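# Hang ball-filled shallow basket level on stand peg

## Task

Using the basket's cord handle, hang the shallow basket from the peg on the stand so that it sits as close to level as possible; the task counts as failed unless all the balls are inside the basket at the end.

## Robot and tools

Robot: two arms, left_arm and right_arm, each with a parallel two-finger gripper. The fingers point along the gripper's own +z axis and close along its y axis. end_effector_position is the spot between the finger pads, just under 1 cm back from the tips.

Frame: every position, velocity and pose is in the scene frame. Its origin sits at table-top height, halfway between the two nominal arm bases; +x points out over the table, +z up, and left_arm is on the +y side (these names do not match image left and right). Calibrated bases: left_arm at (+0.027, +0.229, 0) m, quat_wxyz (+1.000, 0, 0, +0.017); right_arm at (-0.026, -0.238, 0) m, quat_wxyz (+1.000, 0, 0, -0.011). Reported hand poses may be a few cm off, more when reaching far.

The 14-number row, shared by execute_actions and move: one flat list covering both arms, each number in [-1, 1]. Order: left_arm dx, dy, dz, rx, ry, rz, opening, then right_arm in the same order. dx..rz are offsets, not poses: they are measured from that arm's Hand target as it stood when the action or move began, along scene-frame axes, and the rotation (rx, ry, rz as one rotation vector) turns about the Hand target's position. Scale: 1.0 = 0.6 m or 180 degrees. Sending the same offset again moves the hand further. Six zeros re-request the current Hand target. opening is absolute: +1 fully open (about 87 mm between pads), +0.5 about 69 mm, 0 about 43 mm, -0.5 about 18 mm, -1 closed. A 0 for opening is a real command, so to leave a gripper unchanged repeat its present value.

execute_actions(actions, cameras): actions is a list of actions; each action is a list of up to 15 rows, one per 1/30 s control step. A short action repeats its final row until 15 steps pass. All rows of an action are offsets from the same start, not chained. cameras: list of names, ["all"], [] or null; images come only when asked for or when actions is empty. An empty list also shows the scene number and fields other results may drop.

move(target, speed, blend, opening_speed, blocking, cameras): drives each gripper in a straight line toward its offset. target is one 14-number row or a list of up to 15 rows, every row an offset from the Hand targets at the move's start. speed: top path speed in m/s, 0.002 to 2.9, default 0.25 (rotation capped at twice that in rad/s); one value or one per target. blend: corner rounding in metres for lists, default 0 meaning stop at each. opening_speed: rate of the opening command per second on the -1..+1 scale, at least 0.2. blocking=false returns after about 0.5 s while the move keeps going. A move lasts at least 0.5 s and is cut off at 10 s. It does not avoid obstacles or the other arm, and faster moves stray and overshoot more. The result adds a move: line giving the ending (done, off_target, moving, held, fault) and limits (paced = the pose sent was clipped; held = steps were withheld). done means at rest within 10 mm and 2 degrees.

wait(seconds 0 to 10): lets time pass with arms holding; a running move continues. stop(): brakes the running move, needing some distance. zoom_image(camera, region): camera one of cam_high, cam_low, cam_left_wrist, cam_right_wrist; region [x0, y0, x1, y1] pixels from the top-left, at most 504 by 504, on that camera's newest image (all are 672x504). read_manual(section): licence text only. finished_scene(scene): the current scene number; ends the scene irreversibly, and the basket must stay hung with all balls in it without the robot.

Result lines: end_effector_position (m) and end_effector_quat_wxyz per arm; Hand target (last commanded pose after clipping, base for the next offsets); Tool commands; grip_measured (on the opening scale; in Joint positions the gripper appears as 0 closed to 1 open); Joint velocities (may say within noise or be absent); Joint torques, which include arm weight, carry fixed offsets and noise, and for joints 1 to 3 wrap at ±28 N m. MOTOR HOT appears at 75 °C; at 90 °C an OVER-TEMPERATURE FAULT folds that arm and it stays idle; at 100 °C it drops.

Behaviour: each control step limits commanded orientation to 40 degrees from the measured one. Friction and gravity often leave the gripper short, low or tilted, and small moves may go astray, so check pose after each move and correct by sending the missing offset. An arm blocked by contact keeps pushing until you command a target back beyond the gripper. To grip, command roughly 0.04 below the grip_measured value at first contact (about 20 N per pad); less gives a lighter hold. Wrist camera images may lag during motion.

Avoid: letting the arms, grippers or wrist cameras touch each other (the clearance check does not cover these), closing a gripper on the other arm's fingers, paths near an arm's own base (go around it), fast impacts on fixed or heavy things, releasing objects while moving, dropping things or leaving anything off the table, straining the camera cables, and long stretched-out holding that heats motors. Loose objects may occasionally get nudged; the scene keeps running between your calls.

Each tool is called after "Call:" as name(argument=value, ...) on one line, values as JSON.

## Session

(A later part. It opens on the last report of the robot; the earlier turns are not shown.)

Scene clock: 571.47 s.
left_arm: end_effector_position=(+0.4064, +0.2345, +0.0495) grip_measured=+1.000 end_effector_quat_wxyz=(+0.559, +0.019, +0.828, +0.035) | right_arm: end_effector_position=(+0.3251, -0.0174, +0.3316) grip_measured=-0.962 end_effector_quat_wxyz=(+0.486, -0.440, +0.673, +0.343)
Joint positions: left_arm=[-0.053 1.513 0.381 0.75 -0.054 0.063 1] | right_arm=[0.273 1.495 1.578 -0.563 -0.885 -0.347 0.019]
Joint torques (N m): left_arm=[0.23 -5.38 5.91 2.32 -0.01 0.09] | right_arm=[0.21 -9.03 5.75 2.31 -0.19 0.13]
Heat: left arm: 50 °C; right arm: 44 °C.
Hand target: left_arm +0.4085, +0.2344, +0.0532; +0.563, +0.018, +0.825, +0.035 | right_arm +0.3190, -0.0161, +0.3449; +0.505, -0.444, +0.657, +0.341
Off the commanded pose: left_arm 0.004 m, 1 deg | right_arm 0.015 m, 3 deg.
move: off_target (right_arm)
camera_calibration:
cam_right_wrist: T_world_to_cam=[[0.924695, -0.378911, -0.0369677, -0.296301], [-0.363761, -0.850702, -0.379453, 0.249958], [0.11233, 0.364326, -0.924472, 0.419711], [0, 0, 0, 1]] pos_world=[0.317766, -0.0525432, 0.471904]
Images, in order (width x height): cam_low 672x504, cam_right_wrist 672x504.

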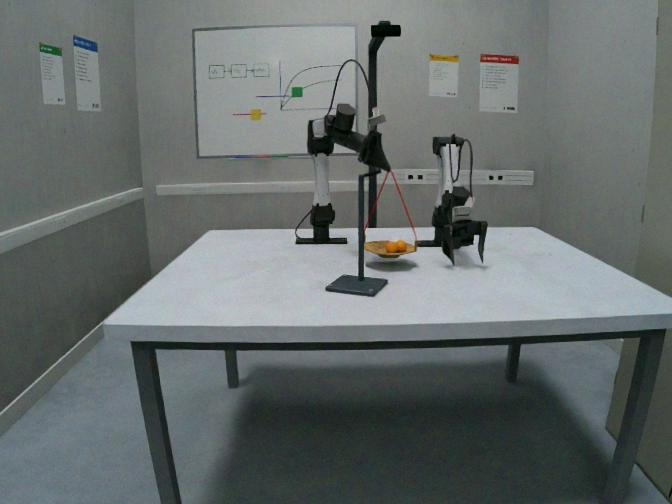

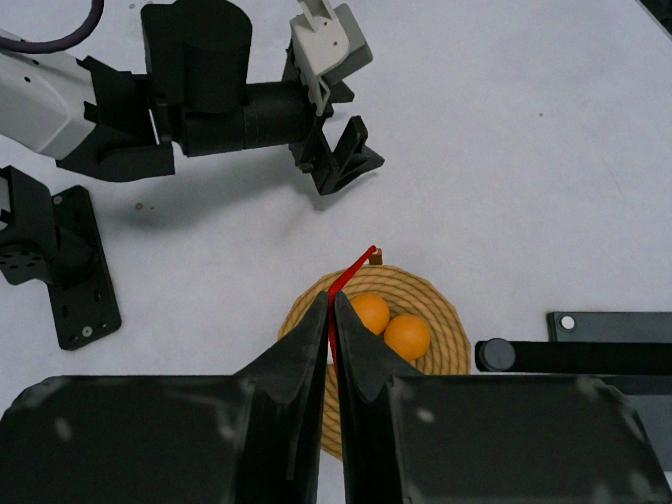

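Call:
move(target=[0,0,0,0,0,0,1,-0.0107,-0.0263,0.05,0,0,0,-1], cameras=["cam_low","cam_right_wrist"], speed=0.05)

Call:
zoom_image(camera="cam_low", region=[330, 150, 450, 270])

Scene clock: 591.90 s.
left_arm: end_effector_position=(+0.4064, +0.2345, +0.0495) grip_measured=+1.000 end_effector_quat_wxyz=(+0.559, +0.019, +0.828, +0.035) | right_arm: end_effector_position=(+0.3201, -0.0309, +0.3539) grip_measured=-0.962 end_effector_quat_wxyz=(+0.487, -0.431, +0.678, +0.342)
Joint positions: left_arm=[-0.053 1.513 0.381 0.75 -0.054 0.063 1] | right_arm=[0.237 1.495 1.676 -0.674 -0.904 -0.353 0.019]
Joint torques (N m): left_arm=[0.2 -5.37 5.9 2.33 -0.01 0.09] | right_arm=[-0.9 -7.49 9.74 1.9 -0.37 -0.17]
Heat: left arm: 51 °C; right arm: 44 °C.
Hand target: left_arm +0.4085, +0.2344, +0.0532; +0.563, +0.018, +0.825, +0.035 | right_arm +0.3126, -0.0318, +0.3749; +0.505, -0.444, +0.657, +0.341
Off the commanded pose: left_arm 0.004 m, 1 deg | right_arm 0.022 m, 3 deg.
move: off_target (right_arm)
camera_calibration:
cam_right_wrist: T_world_to_cam=[[0.917505, -0.394964, -0.0467758, -0.290699], [-0.382138, -0.84283, -0.378955, 0.251104], [0.11025, 0.365568, -0.924232, 0.446359], [0, 0, 0, 1]] pos_world=[0.313464, -0.0663529, 0.494099]
Images, in order (width x height): cam_low 672x504, cam_right_wrist 672x504.

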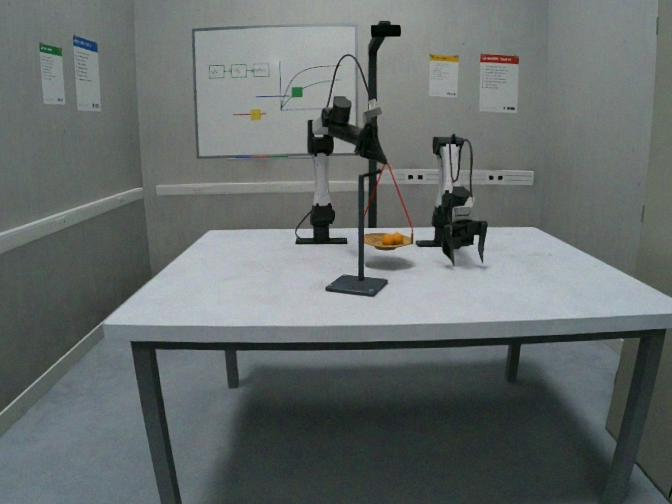

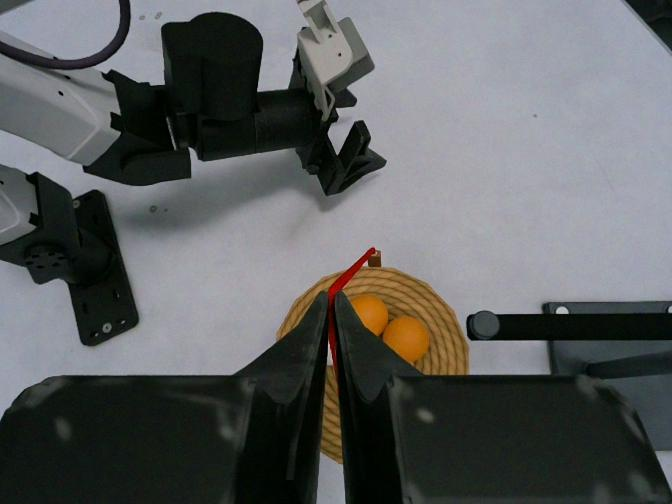

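Scaled by 4.200 from the camera's 672x504 image, which has a finer 960x720 frame.

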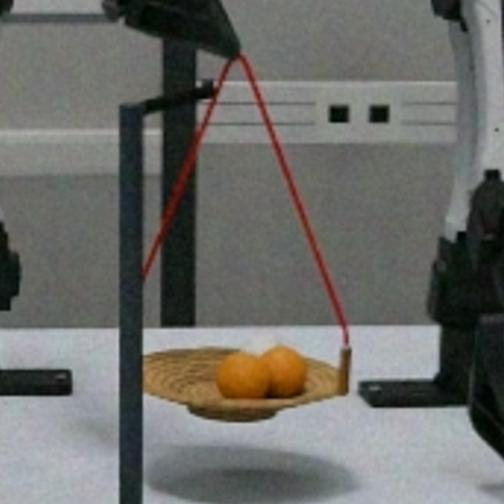

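Call:
move(target=[0,0,0,0,0,0,1,0.0926,-0.0378,0,0,0,0,-1], cameras=["cam_low","cam_right_wrist"], speed=0.05)

Call:
zoom_image(camera="cam_low", region=[330, 150, 450, 270])

Call:
zoom_image(camera="cam_right_wrist", region=[270, 200, 500, 372])

Scene clock: 609.07 s.
left_arm: end_effector_position=(+0.4064, +0.2345, +0.0495) grip_measured=+1.000 end_effector_quat_wxyz=(+0.559, +0.019, +0.828, +0.035) | right_arm: end_effector_position=(+0.3667, -0.0555, +0.3695) grip_measured=-0.962 end_effector_quat_wxyz=(+0.502, -0.435, +0.667, +0.336)
Joint positions: left_arm=[-0.053 1.513 0.381 0.75 -0.054 0.063 1] | right_arm=[0.136 1.668 1.911 -0.759 -0.992 -0.432 0.019]
Joint torques (N m): left_arm=[0.21 -5.37 5.93 2.32 -0.01 0.09] | right_arm=[-0.84 -5.72 9.46 1.83 -0.43 -0.11]
Heat: left arm: 51 °C; right arm: 44 °C.
Hand target: left_arm +0.4085, +0.2344, +0.0532; +0.563, +0.018, +0.825, +0.035 | right_arm +0.3681, -0.0545, +0.3749; +0.505, -0.444, +0.657, +0.341
Off the commanded pose: left_arm 0.004 m, 1 deg | right_arm 0.006 m, 2 deg.
move: done
camera_calibration:
cam_right_wrist: T_world_to_cam=[[0.917706, -0.397019, -0.0138637, -0.354791], [-0.368784, -0.838429, -0.401292, 0.257616], [0.147697, 0.373381, -0.915845, 0.448292], [0, 0, 0, 1]] pos_world=[0.354387, -0.0922494, 0.509027]
Images, in order (width x height): cam_low 672x504, cam_right_wrist 672x504.

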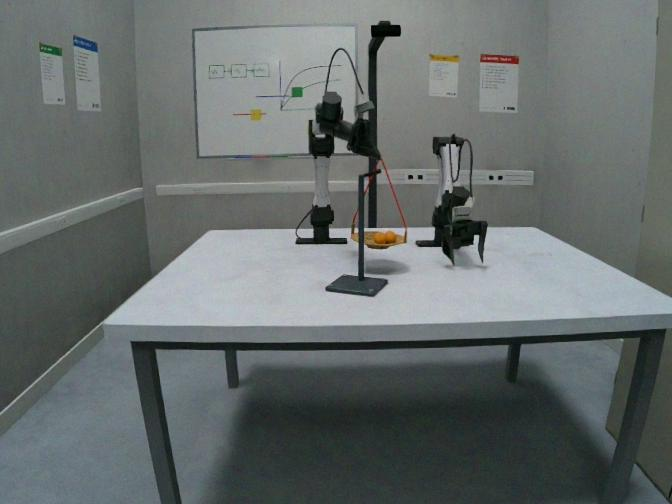

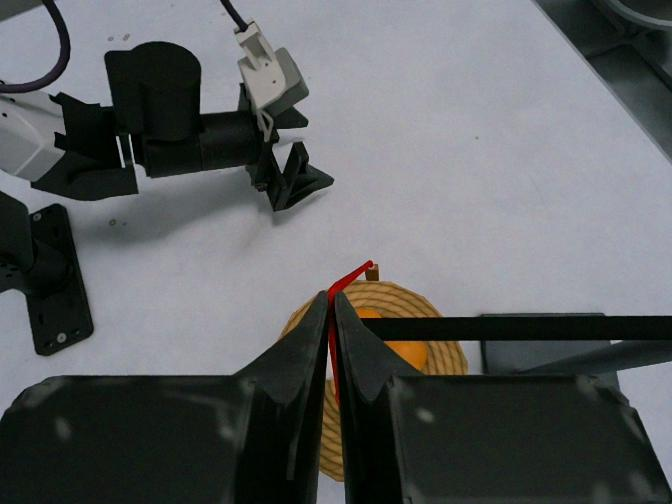

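Scaled by 4.200 from the camera's 672x504 image, which has a finer 960x720 frame.

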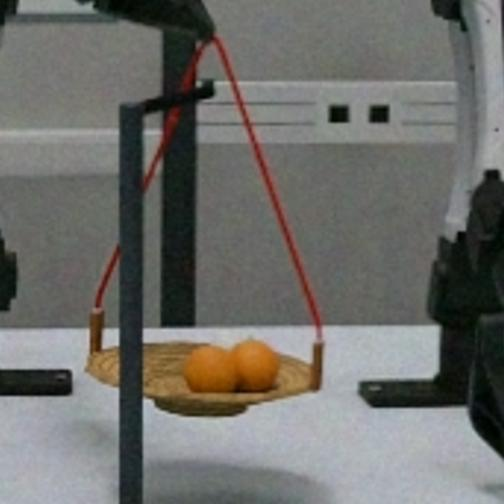

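Scaled by 2.191 from the camera's 672x504 image, which has a finer 960x720 frame.

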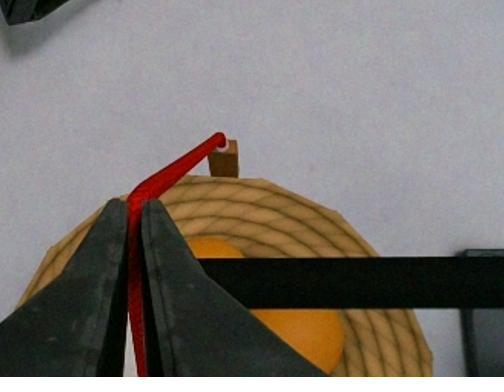

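Call:
move(target=[0,0,0,0,0,0,1,0.0677,-0.033,0,0,0,0,-1], cameras=["cam_low","cam_right_wrist"], speed=0.04)

Call:
zoom_image(camera="cam_low", region=[330, 150, 450, 270])

Call:
zoom_image(camera="cam_right_wrist", region=[270, 200, 500, 372])

Scene clock: 631.47 s.
left_arm: end_effector_position=(+0.4064, +0.2345, +0.0495) grip_measured=+1.000 end_effector_quat_wxyz=(+0.559, +0.019, +0.828, +0.035) | right_arm: end_effector_position=(+0.4070, -0.0750, +0.3726) grip_measured=-0.962 end_effector_quat_wxyz=(+0.505, -0.436, +0.666, +0.334)
Joint positions: left_arm=[-0.053 1.513 0.381 0.75 -0.054 0.063 1] | right_arm=[0.072 1.855 2.166 -0.875 -1.046 -0.495 0.019]
Joint torques (N m): left_arm=[0.23 -5.38 5.91 2.32 -0.01 0.1] | right_arm=[-0.75 -6.8 9.46 1.69 -0.51 -0.14]
Heat: left arm: 51 °C; right arm: 46 °C.
Hand target: left_arm +0.4085, +0.2344, +0.0532; +0.563, +0.018, +0.825, +0.035 | right_arm +0.4088, -0.0743, +0.3751; +0.505, -0.444, +0.657, +0.341
Off the commanded pose: left_arm 0.004 m, 1 deg | right_arm 0.003 m, 2 deg.
move: done
camera_calibration:
cam_right_wrist: T_world_to_cam=[[0.917557, -0.39753, -0.0077152, -0.401759], [-0.36658, -0.838286, -0.403604, 0.257419], [0.153977, 0.373158, -0.914901, 0.449486], [0, 0, 0, 1]] pos_world=[0.393791, -0.11165, 0.512032]
Images, in order (width x height): cam_low 672x504, cam_right_wrist 672x504.

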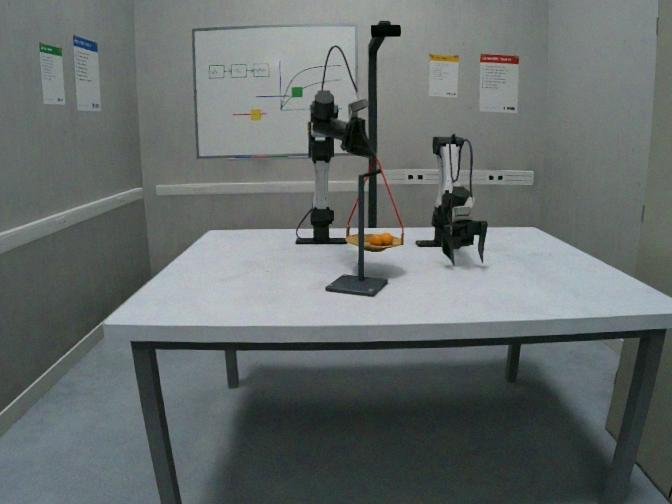

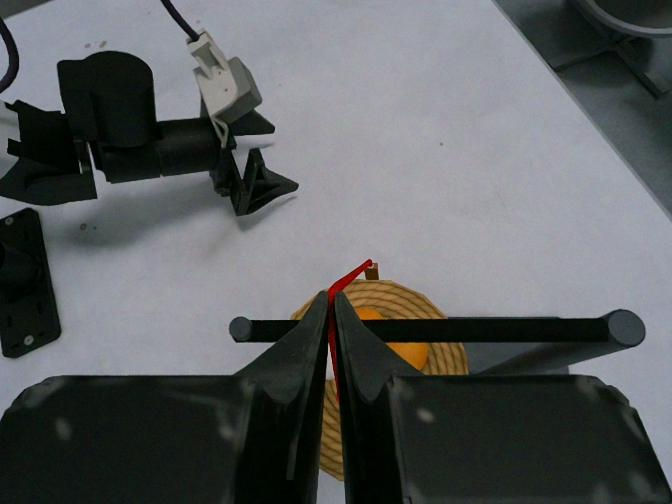

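Scaled by 4.200 from the camera's 672x504 image, which has a finer 960x720 frame.

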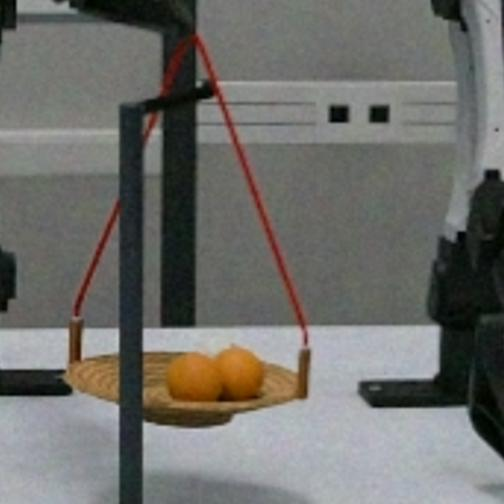

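Scaled by 2.191 from the camera's 672x504 image, which has a finer 960x720 frame.

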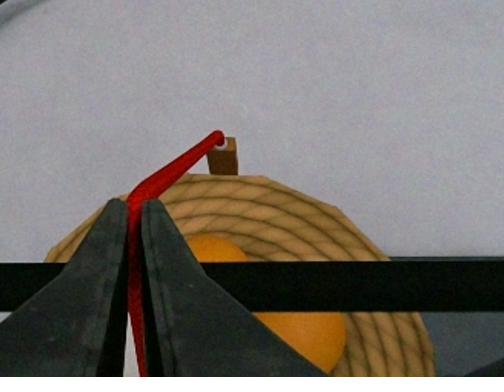

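Call:
move(target=[0,0,0,0,0,0,1,0,0,-0.045,0,0,0,-1], cameras=["cam_low","cam_right_wrist"], speed=0.03)

Call:
zoom_image(camera="cam_low", region=[340, 150, 420, 220])

Call:
zoom_image(camera="cam_right_wrist", region=[270, 200, 500, 372])

Scene clock: 638.93 s.
left_arm: end_effector_position=(+0.4064, +0.2345, +0.0495) grip_measured=+1.000 end_effector_quat_wxyz=(+0.559, +0.019, +0.828, +0.035) | right_arm: end_effector_position=(+0.4116, -0.0724, +0.3393) grip_measured=-0.962 end_effector_quat_wxyz=(+0.489, -0.436, +0.669, +0.351)
Joint positions: left_arm=[-0.053 1.513 0.381 0.75 -0.054 0.063 1] | right_arm=[0.072 1.848 2.027 -0.793 -1.071 -0.508 0.019]
Joint torques (N m): left_arm=[0.23 -5.37 5.93 2.32 -0.01 0.09] | right_arm=[-0.83 -10.91 4.88 2.11 -0.18 -0.15]
Heat: left arm: 51 °C; right arm: 47 °C.
Hand target: left_arm +0.4085, +0.2344, +0.0532; +0.563, +0.018, +0.825, +0.035 | right_arm +0.4088, -0.0743, +0.3481; +0.505, -0.444, +0.657, +0.341
Off the commanded pose: left_arm 0.004 m, 1 deg | right_arm 0.009 m, 3 deg.
move: off_target (right_arm)
camera_calibration:
cam_right_wrist: T_world_to_cam=[[0.925923, -0.374817, -0.0466799, -0.393741], [-0.361757, -0.844471, -0.39497, 0.242494], [0.108622, 0.382599, -0.917507, 0.437607], [0, 0, 0, 1]] pos_world=[0.404764, -0.110229, 0.478906]
Images, in order (width x height): cam_low 672x504, cam_right_wrist 672x504.

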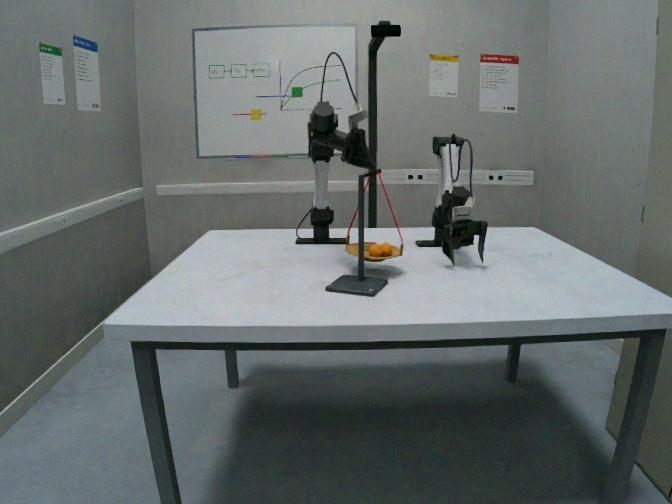

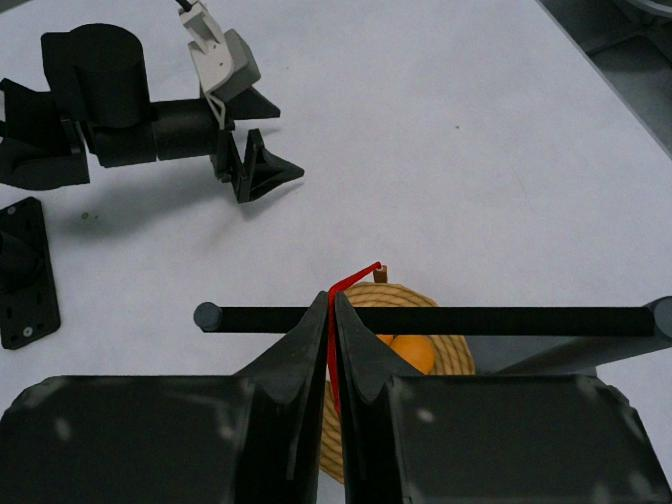

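Scaled by 6.300 from the camera's 672x504 image, which has a finer 960x720 frame.

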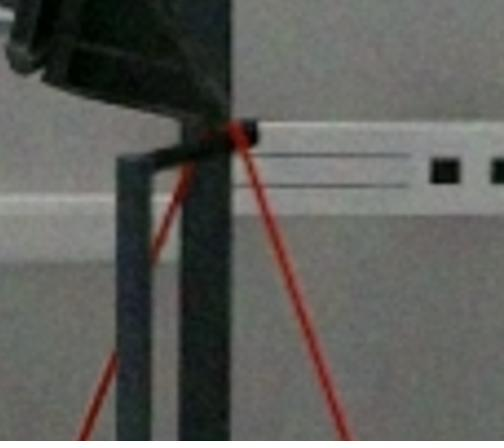

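Scaled by 2.191 from the camera's 672x504 image, which has a finer 960x720 frame.

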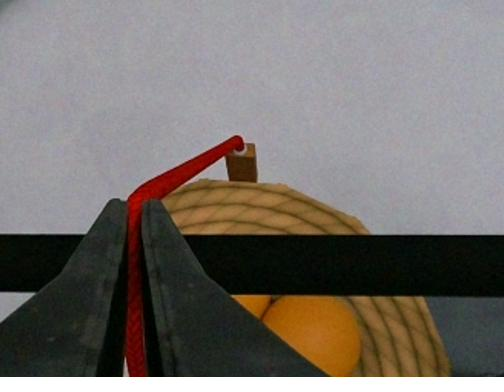

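Call:
move(target=[0,0,0,0,0,0,1,0,0,-0.012,0,0,0,-1], cameras=["cam_low","cam_right_wrist"], speed=0.03)

Call:
zoom_image(camera="cam_low", region=[340, 150, 420, 270])

Call:
zoom_image(camera="cam_right_wrist", region=[270, 200, 500, 372])

Scene clock: 649.07 s.
left_arm: end_effector_position=(+0.4064, +0.2345, +0.0495) grip_measured=+1.000 end_effector_quat_wxyz=(+0.559, +0.019, +0.828, +0.035) | right_arm: end_effector_position=(+0.4110, -0.0721, +0.3390) grip_measured=-0.962 end_effector_quat_wxyz=(+0.498, -0.441, +0.661, +0.349)
Joint positions: left_arm=[-0.053 1.513 0.381 0.75 -0.054 0.063 1] | right_arm=[0.07 1.825 1.981 -0.742 -1.079 -0.508 0.019]
Joint torques (N m): left_arm=[0.23 -5.38 5.91 2.32 -0.01 0.1] | right_arm=[-0.81 -10.04 4.52 1.96 -0.16 -0.1]
Heat: left arm: 51 °C; right arm: 46 °C.
Hand target: left_arm +0.4085, +0.2344, +0.0532; +0.563, +0.018, +0.825, +0.035 | right_arm +0.4088, -0.0743, +0.3409; +0.505, -0.444, +0.657, +0.341
Off the commanded pose: left_arm 0.004 m, 1 deg | right_arm 0.004 m, 1 deg.
move: done
camera_calibration:
cam_right_wrist: T_world_to_cam=[[0.928888, -0.369538, -0.0246907, -0.401423], [-0.346669, -0.844069, -0.409107, 0.241041], [0.13034, 0.388574, -0.912152, 0.427039], [0, 0, 0, 1]] pos_world=[0.400778, -0.110822, 0.478224]
Images, in order (width x height): cam_low 672x504, cam_right_wrist 672x504.

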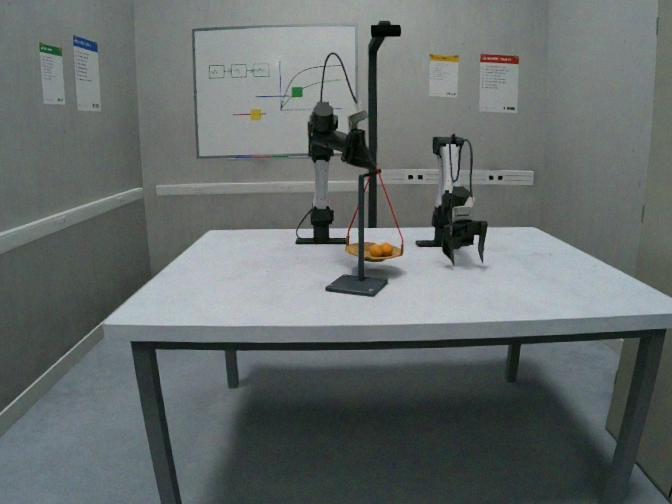

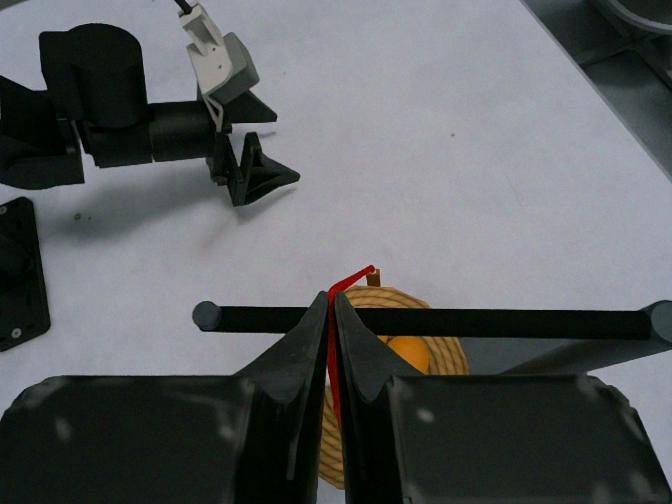

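Scaled by 4.200 from the camera's 672x504 image, which has a finer 960x720 frame.

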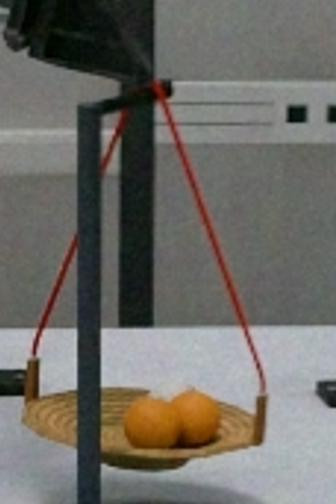

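Scaled by 2.191 from the camera's 672x504 image, which has a finer 960x720 frame.

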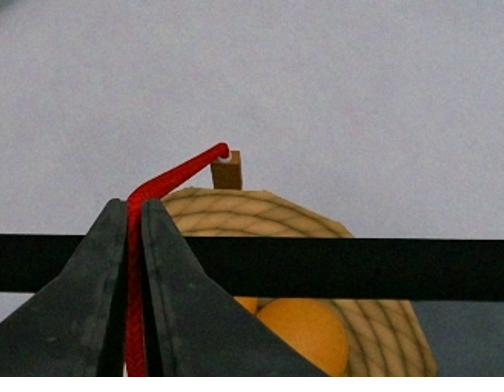

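Call:
move(target=[0,0,0,0,0,0,1,0,0,-0.015,0,0,0,-1], cameras=["cam_low","cam_right_wrist"], speed=0.03)

Call:
zoom_image(camera="cam_low", region=[340, 150, 420, 270])

Call:
zoom_image(camera="cam_right_wrist", region=[270, 200, 500, 372])

Scene clock: 658.07 s.
left_arm: end_effector_position=(+0.4064, +0.2345, +0.0495) grip_measured=+1.000 end_effector_quat_wxyz=(+0.559, +0.019, +0.828, +0.035) | right_arm: end_effector_position=(+0.4103, -0.0719, +0.3385) grip_measured=-0.962 end_effector_quat_wxyz=(+0.508, -0.447, +0.650, +0.345)
Joint positions: left_arm=[-0.053 1.513 0.381 0.75 -0.054 0.063 1] | right_arm=[0.069 1.8 1.926 -0.682 -1.089 -0.508 0.019]
Joint torques (N m): left_arm=[0.21 -5.37 5.89 2.32 -0.01 0.09] | right_arm=[-0.51 -9.5 4.23 1.79 -0.03 -0.1]
Heat: left arm: 51 °C; right arm: 45 °C.
Hand target: left_arm +0.4085, +0.2344, +0.0532; +0.563, +0.018, +0.825, +0.035 | right_arm +0.4088, -0.0743, +0.3317; +0.505, -0.444, +0.657, +0.341
Off the commanded pose: left_arm 0.004 m, 1 deg | right_arm 0.007 m, 1 deg.
move: done
camera_calibration:
cam_right_wrist: T_world_to_cam=[[0.931516, -0.363697, 0.00188107, -0.410367], [-0.328478, -0.843509, -0.424965, 0.238656], [0.156145, 0.395244, -0.905208, 0.414109], [0, 0, 0, 1]] pos_world=[0.395995, -0.111614, 0.477047]
Images, in order (width x height): cam_low 672x504, cam_right_wrist 672x504.

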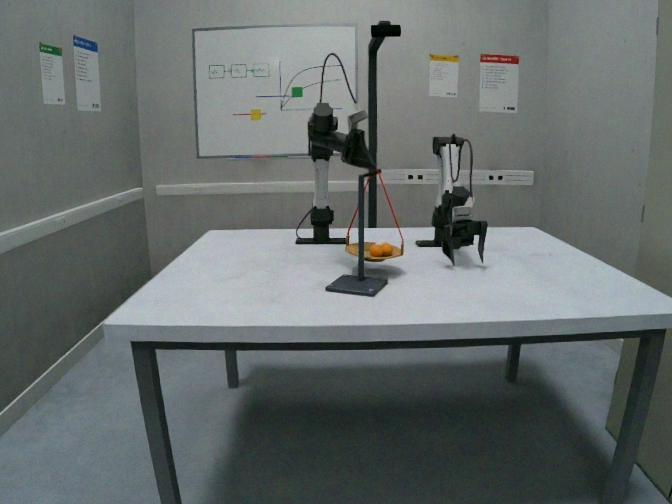

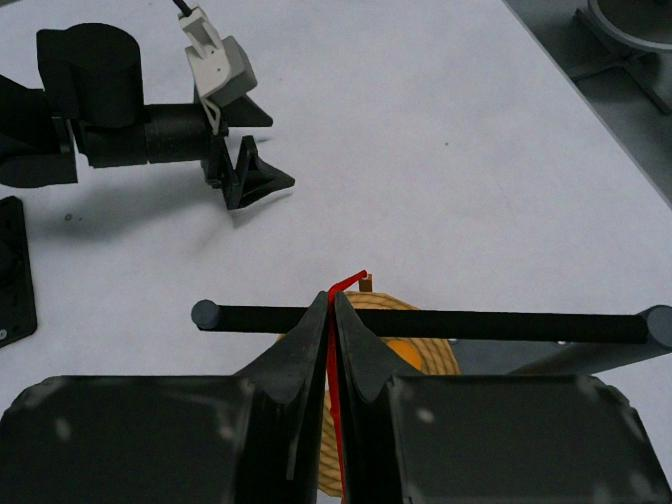

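Scaled by 4.200 from the camera's 672x504 image, which has a finer 960x720 frame.

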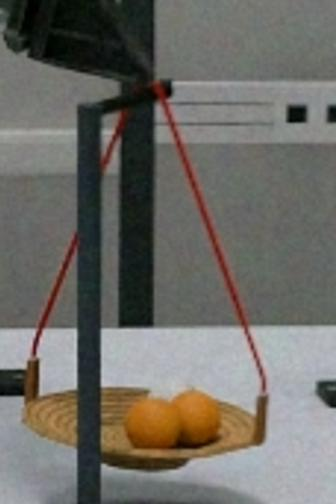

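Scaled by 2.191 from the camera's 672x504 image, which has a finer 960x720 frame.

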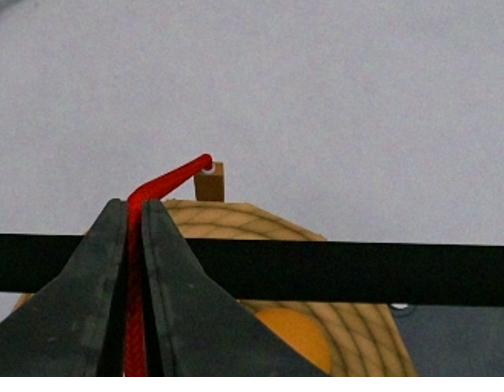

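Call:
move(target=[0,0,0,0,0,0,1,0,0,0.012,0,0,0,-1], speed=0.03)

Call:
move(target=[0,0,0,0,0,0,1,0,0,0,0,0,0,-0.4], cameras=["cam_low","cam_right_wrist"], speed=0.03, opening_speed=0.2)

Call:
zoom_image(camera="cam_low", region=[340, 150, 420, 270])

Call:
zoom_image(camera="cam_right_wrist", region=[270, 200, 500, 372])

Scene clock: 663.83 s.
left_arm: end_effector_position=(+0.4064, +0.2345, +0.0495) grip_measured=+1.000 end_effector_quat_wxyz=(+0.559, +0.019, +0.828, +0.035) | right_arm: end_effector_position=(+0.4103, -0.0719, +0.3385) grip_measured=-0.962 end_effector_quat_wxyz=(+0.508, -0.447, +0.650, +0.345)
Joint positions: left_arm=[-0.053 1.513 0.381 0.75 -0.054 0.063 1] | right_arm=[0.069 1.8 1.926 -0.682 -1.089 -0.508 0.019]
Joint torques (N m): left_arm=[0.21 -5.37 5.9 2.32 -0.01 0.1] | right_arm=[-0.4 -8.75 7.71 1.47 -0.07 -0.02]
Heat: left arm: 51 °C; right arm: 45 °C.
Hand target: left_arm +0.4085, +0.2344, +0.0532; +0.563, +0.018, +0.825, +0.035 | right_arm +0.4088, -0.0743, +0.3389; +0.505, -0.444, +0.657, +0.341
Off the commanded pose: left_arm 0.004 m, 1 deg | right_arm 0.003 m, 1 deg.
move: done

Scene clock: 667.03 s.
left_arm: end_effector_position=(+0.4064, +0.2345, +0.0495) grip_measured=+1.000 end_effector_quat_wxyz=(+0.559, +0.019, +0.828, +0.035) | right_arm: end_effector_position=(+0.4098, -0.0720, +0.3380) grip_measured=-0.401 end_effector_quat_wxyz=(+0.507, -0.446, +0.652, +0.346)
Joint positions: left_arm=[-0.053 1.513 0.381 0.75 -0.054 0.063 1] | right_arm=[0.069 1.8 1.926 -0.686 -1.088 -0.508 0.3]
Joint torques (N m): left_arm=[0.23 -5.38 5.91 2.32 -0.01 0.09] | right_arm=[-0.76 -8.87 7.75 1.51 -0.08 -0.02]
Heat: left arm: 51 °C; right arm: 45 °C.
Hand target: left_arm +0.4085, +0.2344, +0.0532; +0.563, +0.018, +0.825, +0.035 | right_arm +0.4088, -0.0743, +0.3390; +0.505, -0.444, +0.657, +0.341
Off the commanded pose: left_arm 0.004 m, 1 deg | right_arm 0.003 m, 1 deg.
move: done
camera_calibration:
cam_right_wrist: T_world_to_cam=[[0.931386, -0.364028, -0.00192084, -0.408631], [-0.330571, -0.84355, -0.423257, 0.238484], [0.152457, 0.39485, -0.906008, 0.415436], [0, 0, 0, 1]] pos_world=[0.396093, -0.111615, 0.476544]
Images, in order (width x height): cam_low 672x504, cam_right_wrist 672x504.

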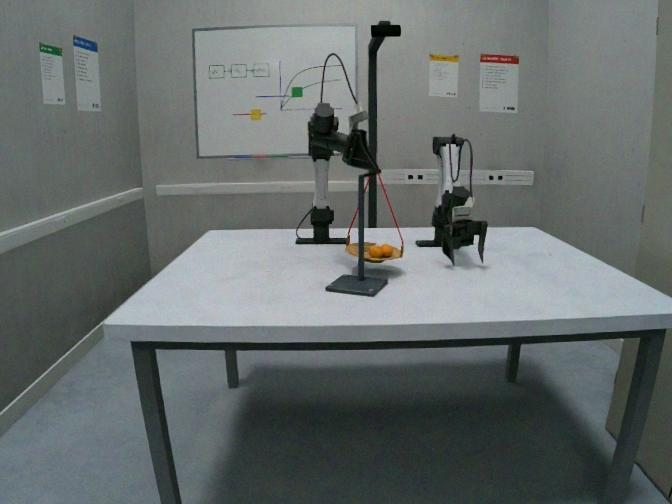

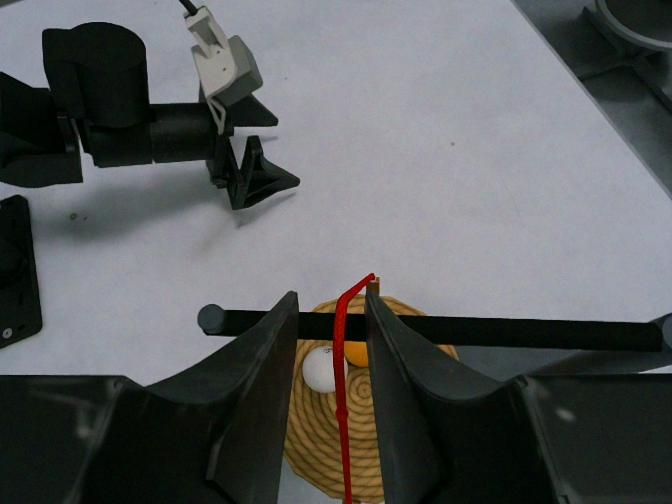

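Scaled by 4.200 from the camera's 672x504 image, which has a finer 960x720 frame.

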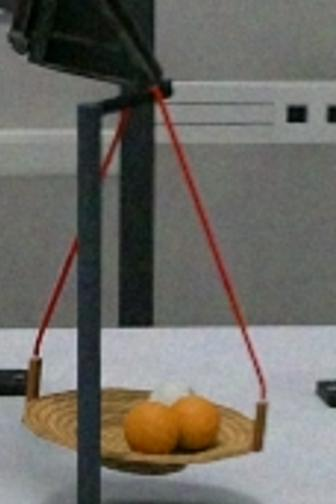

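Scaled by 2.191 from the camera's 672x504 image, which has a finer 960x720 frame.

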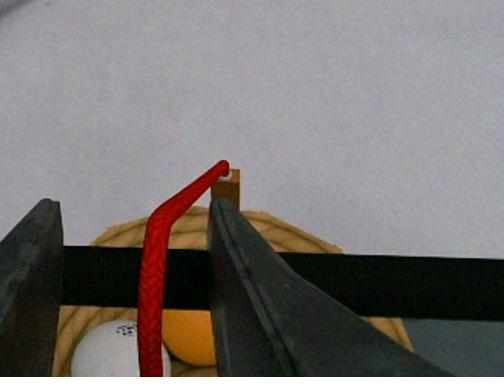

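Call:
move(target=[[0,0,0,0,0,0,1,0,0,0.02,0,0,0,-0.4],[0,0,0,0,0,0,1,-0.01,-0.0247,0.02,0,0,0,-0.4],[0,0,0,0,0,0,1,-0.01,-0.0247,-0.03,0,0,0,-0.4]], cameras=["cam_low","cam_right_wrist"], speed=0.04)

Call:
zoom_image(camera="cam_low", region=[340, 150, 420, 270])

Call:
zoom_image(camera="cam_right_wrist", region=[220, 200, 450, 372])

Scene clock: 685.53 s.
left_arm: end_effector_position=(+0.4064, +0.2345, +0.0495) grip_measured=+1.000 end_effector_quat_wxyz=(+0.559, +0.019, +0.828, +0.035) | right_arm: end_effector_position=(+0.4110, -0.0890, +0.3069) grip_measured=-0.400 end_effector_quat_wxyz=(+0.488, -0.433, +0.674, +0.347)
Joint positions: left_arm=[-0.053 1.513 0.381 0.75 -0.054 0.063 1] | right_arm=[0.032 1.8 1.846 -0.705 -1.09 -0.555 0.3]
Joint torques (N m): left_arm=[0.21 -5.38 5.9 2.32 -0.01 0.09] | right_arm=[-0.79 -11.93 5.12 1.86 -0.41 -0.08]
Heat: left arm: 51 °C; right arm: 46 °C.
Hand target: left_arm +0.4085, +0.2344, +0.0532; +0.563, +0.018, +0.825, +0.035 | right_arm +0.4028, -0.0891, +0.3210; +0.505, -0.444, +0.657, +0.341
Off the commanded pose: left_arm 0.004 m, 1 deg | right_arm 0.016 m, 3 deg.
move: off_target (right_arm)
camera_calibration:
cam_right_wrist: T_world_to_cam=[[0.921403, -0.385715, -0.0473391, -0.399785], [-0.372777, -0.842867, -0.388087, 0.217994], [0.10979, 0.375231, -0.920406, 0.414086], [0, 0, 0, 1]] pos_world=[0.404164, -0.125841, 0.446802]
Images, in order (width x height): cam_low 672x504, cam_right_wrist 672x504.

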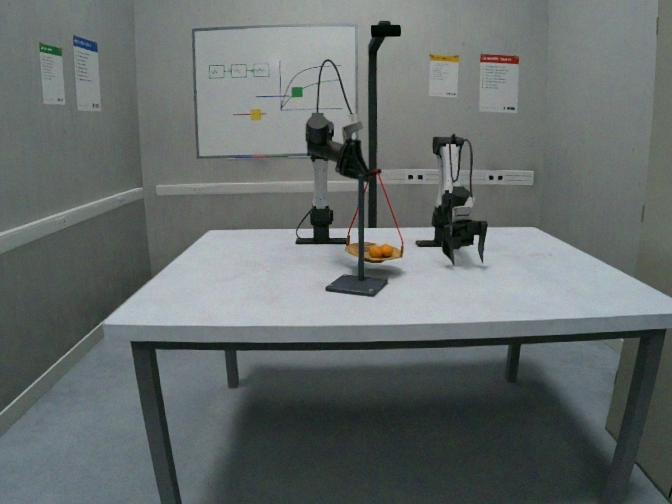

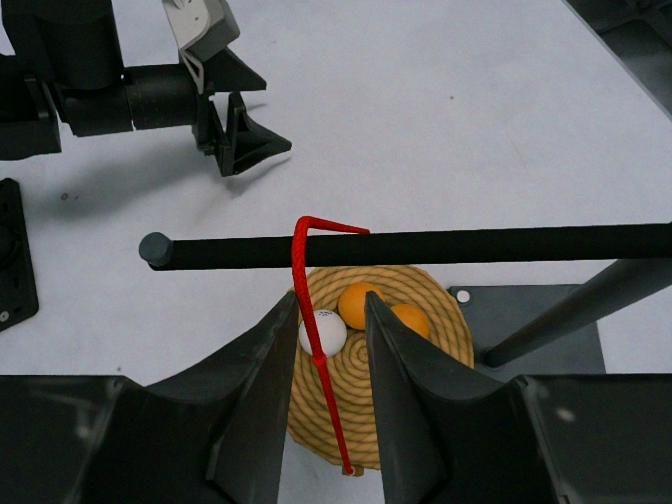

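Scaled by 4.200 from the camera's 672x504 image, which has a finer 960x720 frame.

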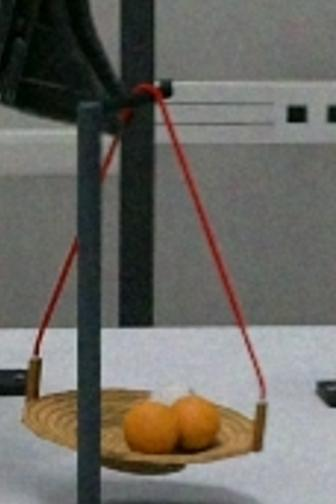

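Scaled by 2.191 from the camera's 672x504 image, which has a finer 960x720 frame.

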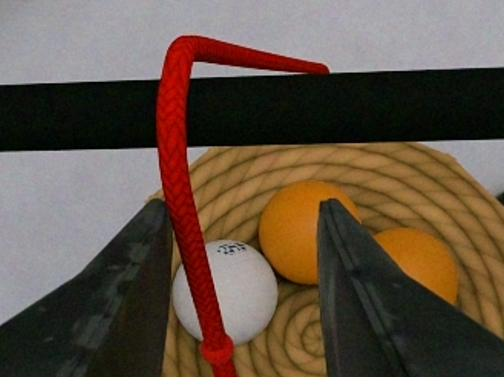

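Call:
move(target=[0,0,0,0,0,0,1,-0.019,0.0107,-0.008,0,0,0,-0.4], cameras=["cam_right_wrist"], speed=0.04)

Scene clock: 696.53 s.
left_arm: end_effector_position=(+0.4064, +0.2345, +0.0495) grip_measured=+1.000 end_effector_quat_wxyz=(+0.559, +0.019, +0.828, +0.035) | right_arm: end_effector_position=(+0.3986, -0.0848, +0.3063) grip_measured=-0.400 end_effector_quat_wxyz=(+0.495, -0.440, +0.666, +0.344)
Joint positions: left_arm=[-0.053 1.513 0.381 0.75 -0.054 0.063 1] | right_arm=[0.041 1.737 1.754 -0.648 -1.09 -0.551 0.3]
Joint torques (N m): left_arm=[0.24 -5.37 5.9 2.32 0 0.1] | right_arm=[-0.16 -11 5.52 1.92 -0.21 0.05]
Heat: left arm: 51 °C; right arm: 45 °C.
Hand target: left_arm +0.4085, +0.2344, +0.0532; +0.563, +0.018, +0.825, +0.035 | right_arm +0.3914, -0.0827, +0.3163; +0.505, -0.444, +0.657, +0.341
Off the commanded pose: left_arm 0.004 m, 1 deg | right_arm 0.012 m, 2 deg.
move: off_target (right_arm)
camera_calibration:
cam_right_wrist: T_world_to_cam=[[0.925656, -0.377465, -0.0261131, -0.39435], [-0.355988, -0.845449, -0.398107, 0.21283], [0.128194, 0.377806, -0.916967, 0.405017], [0, 0, 0, 1]] pos_world=[0.388877, -0.121934, 0.445819]
Images, in order (width x height): cam_right_wrist 672x504.

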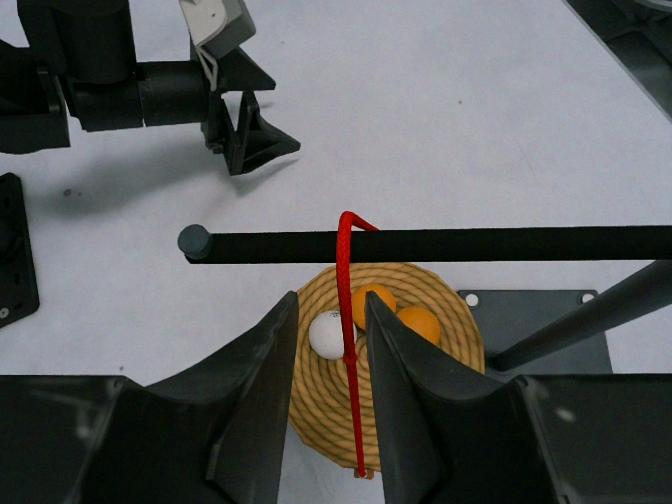

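Call:
move(target=[0,0,0,0,0,0,1,0.012,-0.004,-0.003,0,0,0,-0.6], cameras=["cam_right_wrist"], speed=0.04, opening_speed=0.5)

Scene clock: 700.67 s.
left_arm: end_effector_position=(+0.4064, +0.2345, +0.0495) grip_measured=+1.000 end_effector_quat_wxyz=(+0.559, +0.019, +0.828, +0.035) | right_arm: end_effector_position=(+0.3987, -0.0848, +0.3063) grip_measured=-0.600 end_effector_quat_wxyz=(+0.495, -0.440, +0.666, +0.344)
Joint positions: left_arm=[-0.053 1.513 0.381 0.75 -0.054 0.063 1] | right_arm=[0.041 1.737 1.754 -0.648 -1.09 -0.551 0.2]
Joint torques (N m): left_arm=[0.23 -5.39 5.9 2.32 -0.01 0.1] | right_arm=[-0.72 -8.58 7.39 1.93 -0.25 0.08]
Heat: left arm: 51 °C; right arm: 45 °C.
Hand target: left_arm +0.4085, +0.2344, +0.0532; +0.563, +0.018, +0.825, +0.035 | right_arm +0.3986, -0.0851, +0.3145; +0.505, -0.444, +0.657, +0.341
Off the commanded pose: left_arm 0.004 m, 1 deg | right_arm 0.008 m, 2 deg.
move: done
camera_calibration:
cam_right_wrist: T_world_to_cam=[[0.92568, -0.377451, -0.0254433, -0.394654], [-0.355675, -0.845416, -0.398456, 0.212908], [0.128887, 0.377892, -0.916835, 0.404791], [0, 0, 0, 1]] pos_world=[0.388877, -0.121934, 0.445919]
Images, in order (width x height): cam_right_wrist 672x504.

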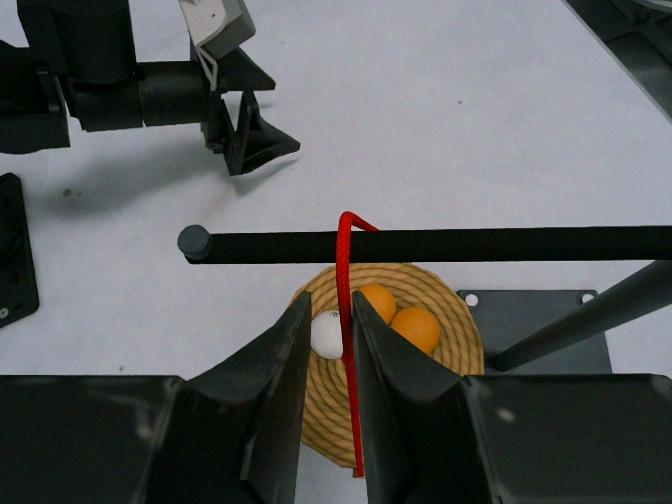

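Call:
move(target=[0,0,0,0,0,0,1,0.013,-0.005,0.0,0,0,0,-0.6], cameras=["cam_right_wrist"], speed=0.04)

Scene clock: 703.97 s.
left_arm: end_effector_position=(+0.4064, +0.2345, +0.0495) grip_measured=+1.000 end_effector_quat_wxyz=(+0.559, +0.019, +0.828, +0.035) | right_arm: end_effector_position=(+0.4008, -0.0874, +0.3125) grip_measured=-0.600 end_effector_quat_wxyz=(+0.502, -0.441, +0.663, +0.339)
Joint positions: left_arm=[-0.053 1.513 0.381 0.75 -0.054 0.063 1] | right_arm=[0.035 1.737 1.771 -0.648 -1.09 -0.551 0.2]
Joint torques (N m): left_arm=[0.23 -5.38 5.9 2.32 -0.01 0.09] | right_arm=[-0.69 -6.12 9.44 1.79 -0.34 -0.08]
Heat: left arm: 51 °C; right arm: 45 °C.
Hand target: left_arm +0.4085, +0.2344, +0.0532; +0.563, +0.018, +0.825, +0.035 | right_arm +0.4064, -0.0881, +0.3144; +0.505, -0.444, +0.657, +0.341
Off the commanded pose: left_arm 0.004 m, 1 deg | right_arm 0.006 m, 1 deg.
move: done
camera_calibration:
cam_right_wrist: T_world_to_cam=[[0.923643, -0.383124, -0.00997493, -0.401846], [-0.354108, -0.843155, -0.404595, 0.215299], [0.1466, 0.377233, -0.914442, 0.40323], [0, 0, 0, 1]] pos_world=[0.388288, -0.124538, 0.451831]
Images, in order (width x height): cam_right_wrist 672x504.

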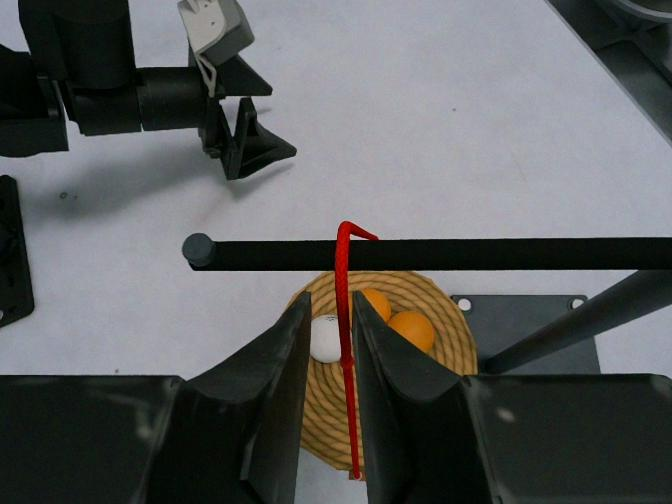

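Call:
move(target=[0,0,0,0,0,0,1,0.0,0,0.0,0,0,0,-1], cameras=["cam_right_wrist","cam_low"], speed=0.04, opening_speed=0.3)

Call:
zoom_image(camera="cam_low", region=[340, 150, 420, 270])

Scene clock: 709.57 s.
left_arm: end_effector_position=(+0.4064, +0.2345, +0.0495) grip_measured=+1.000 end_effector_quat_wxyz=(+0.559, +0.019, +0.828, +0.035) | right_arm: end_effector_position=(+0.4008, -0.0874, +0.3125) grip_measured=-0.927 end_effector_quat_wxyz=(+0.502, -0.441, +0.663, +0.339)
Joint positions: left_arm=[-0.053 1.513 0.381 0.75 -0.054 0.063 1] | right_arm=[0.035 1.737 1.771 -0.648 -1.09 -0.551 0.036]
Joint torques (N m): left_arm=[0.21 -5.39 5.93 2.32 -0.01 0.09] | right_arm=[-0.83 -6.41 9.44 1.71 -0.35 -0.07]
Heat: left arm: 51 °C; right arm: 45 °C.
Hand target: left_arm +0.4085, +0.2344, +0.0532; +0.563, +0.018, +0.825, +0.035 | right_arm +0.4064, -0.0881, +0.3144; +0.505, -0.444, +0.657, +0.341
Off the commanded pose: left_arm 0.004 m, 1 deg | right_arm 0.006 m, 1 deg.
move: done
camera_calibration:
cam_right_wrist: T_world_to_cam=[[0.923643, -0.383124, -0.00997493, -0.401846], [-0.354108, -0.843155, -0.404595, 0.215299], [0.1466, 0.377233, -0.914442, 0.40323], [0, 0, 0, 1]] pos_world=[0.388288, -0.124538, 0.451831]
Images, in order (width x height): cam_low 672x504, cam_right_wrist 672x504.

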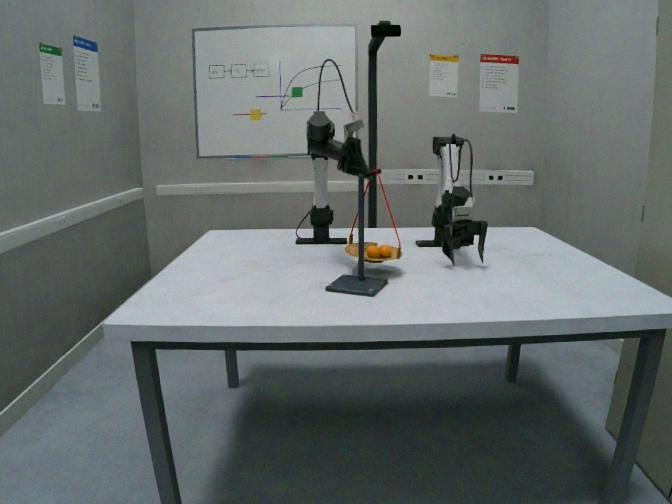

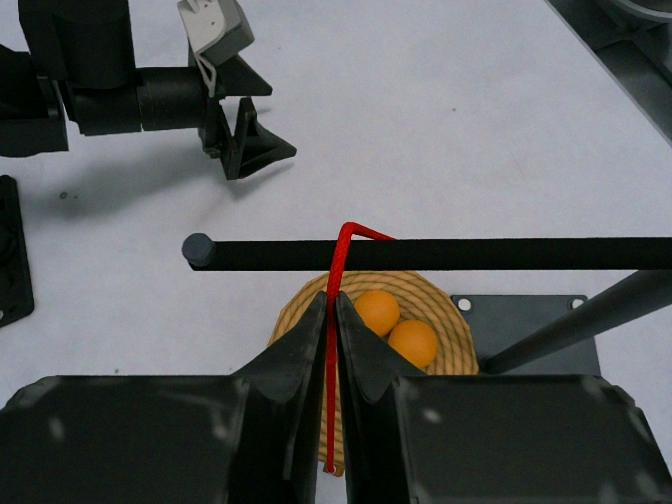

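Scaled by 4.200 from the camera's 672x504 image, which has a finer 960x720 frame.

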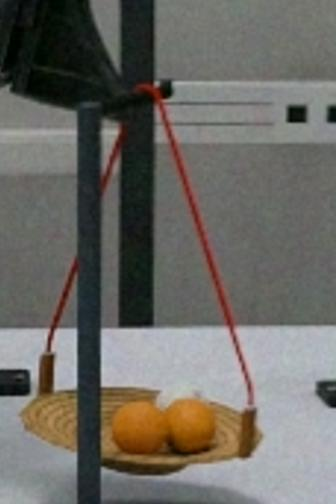

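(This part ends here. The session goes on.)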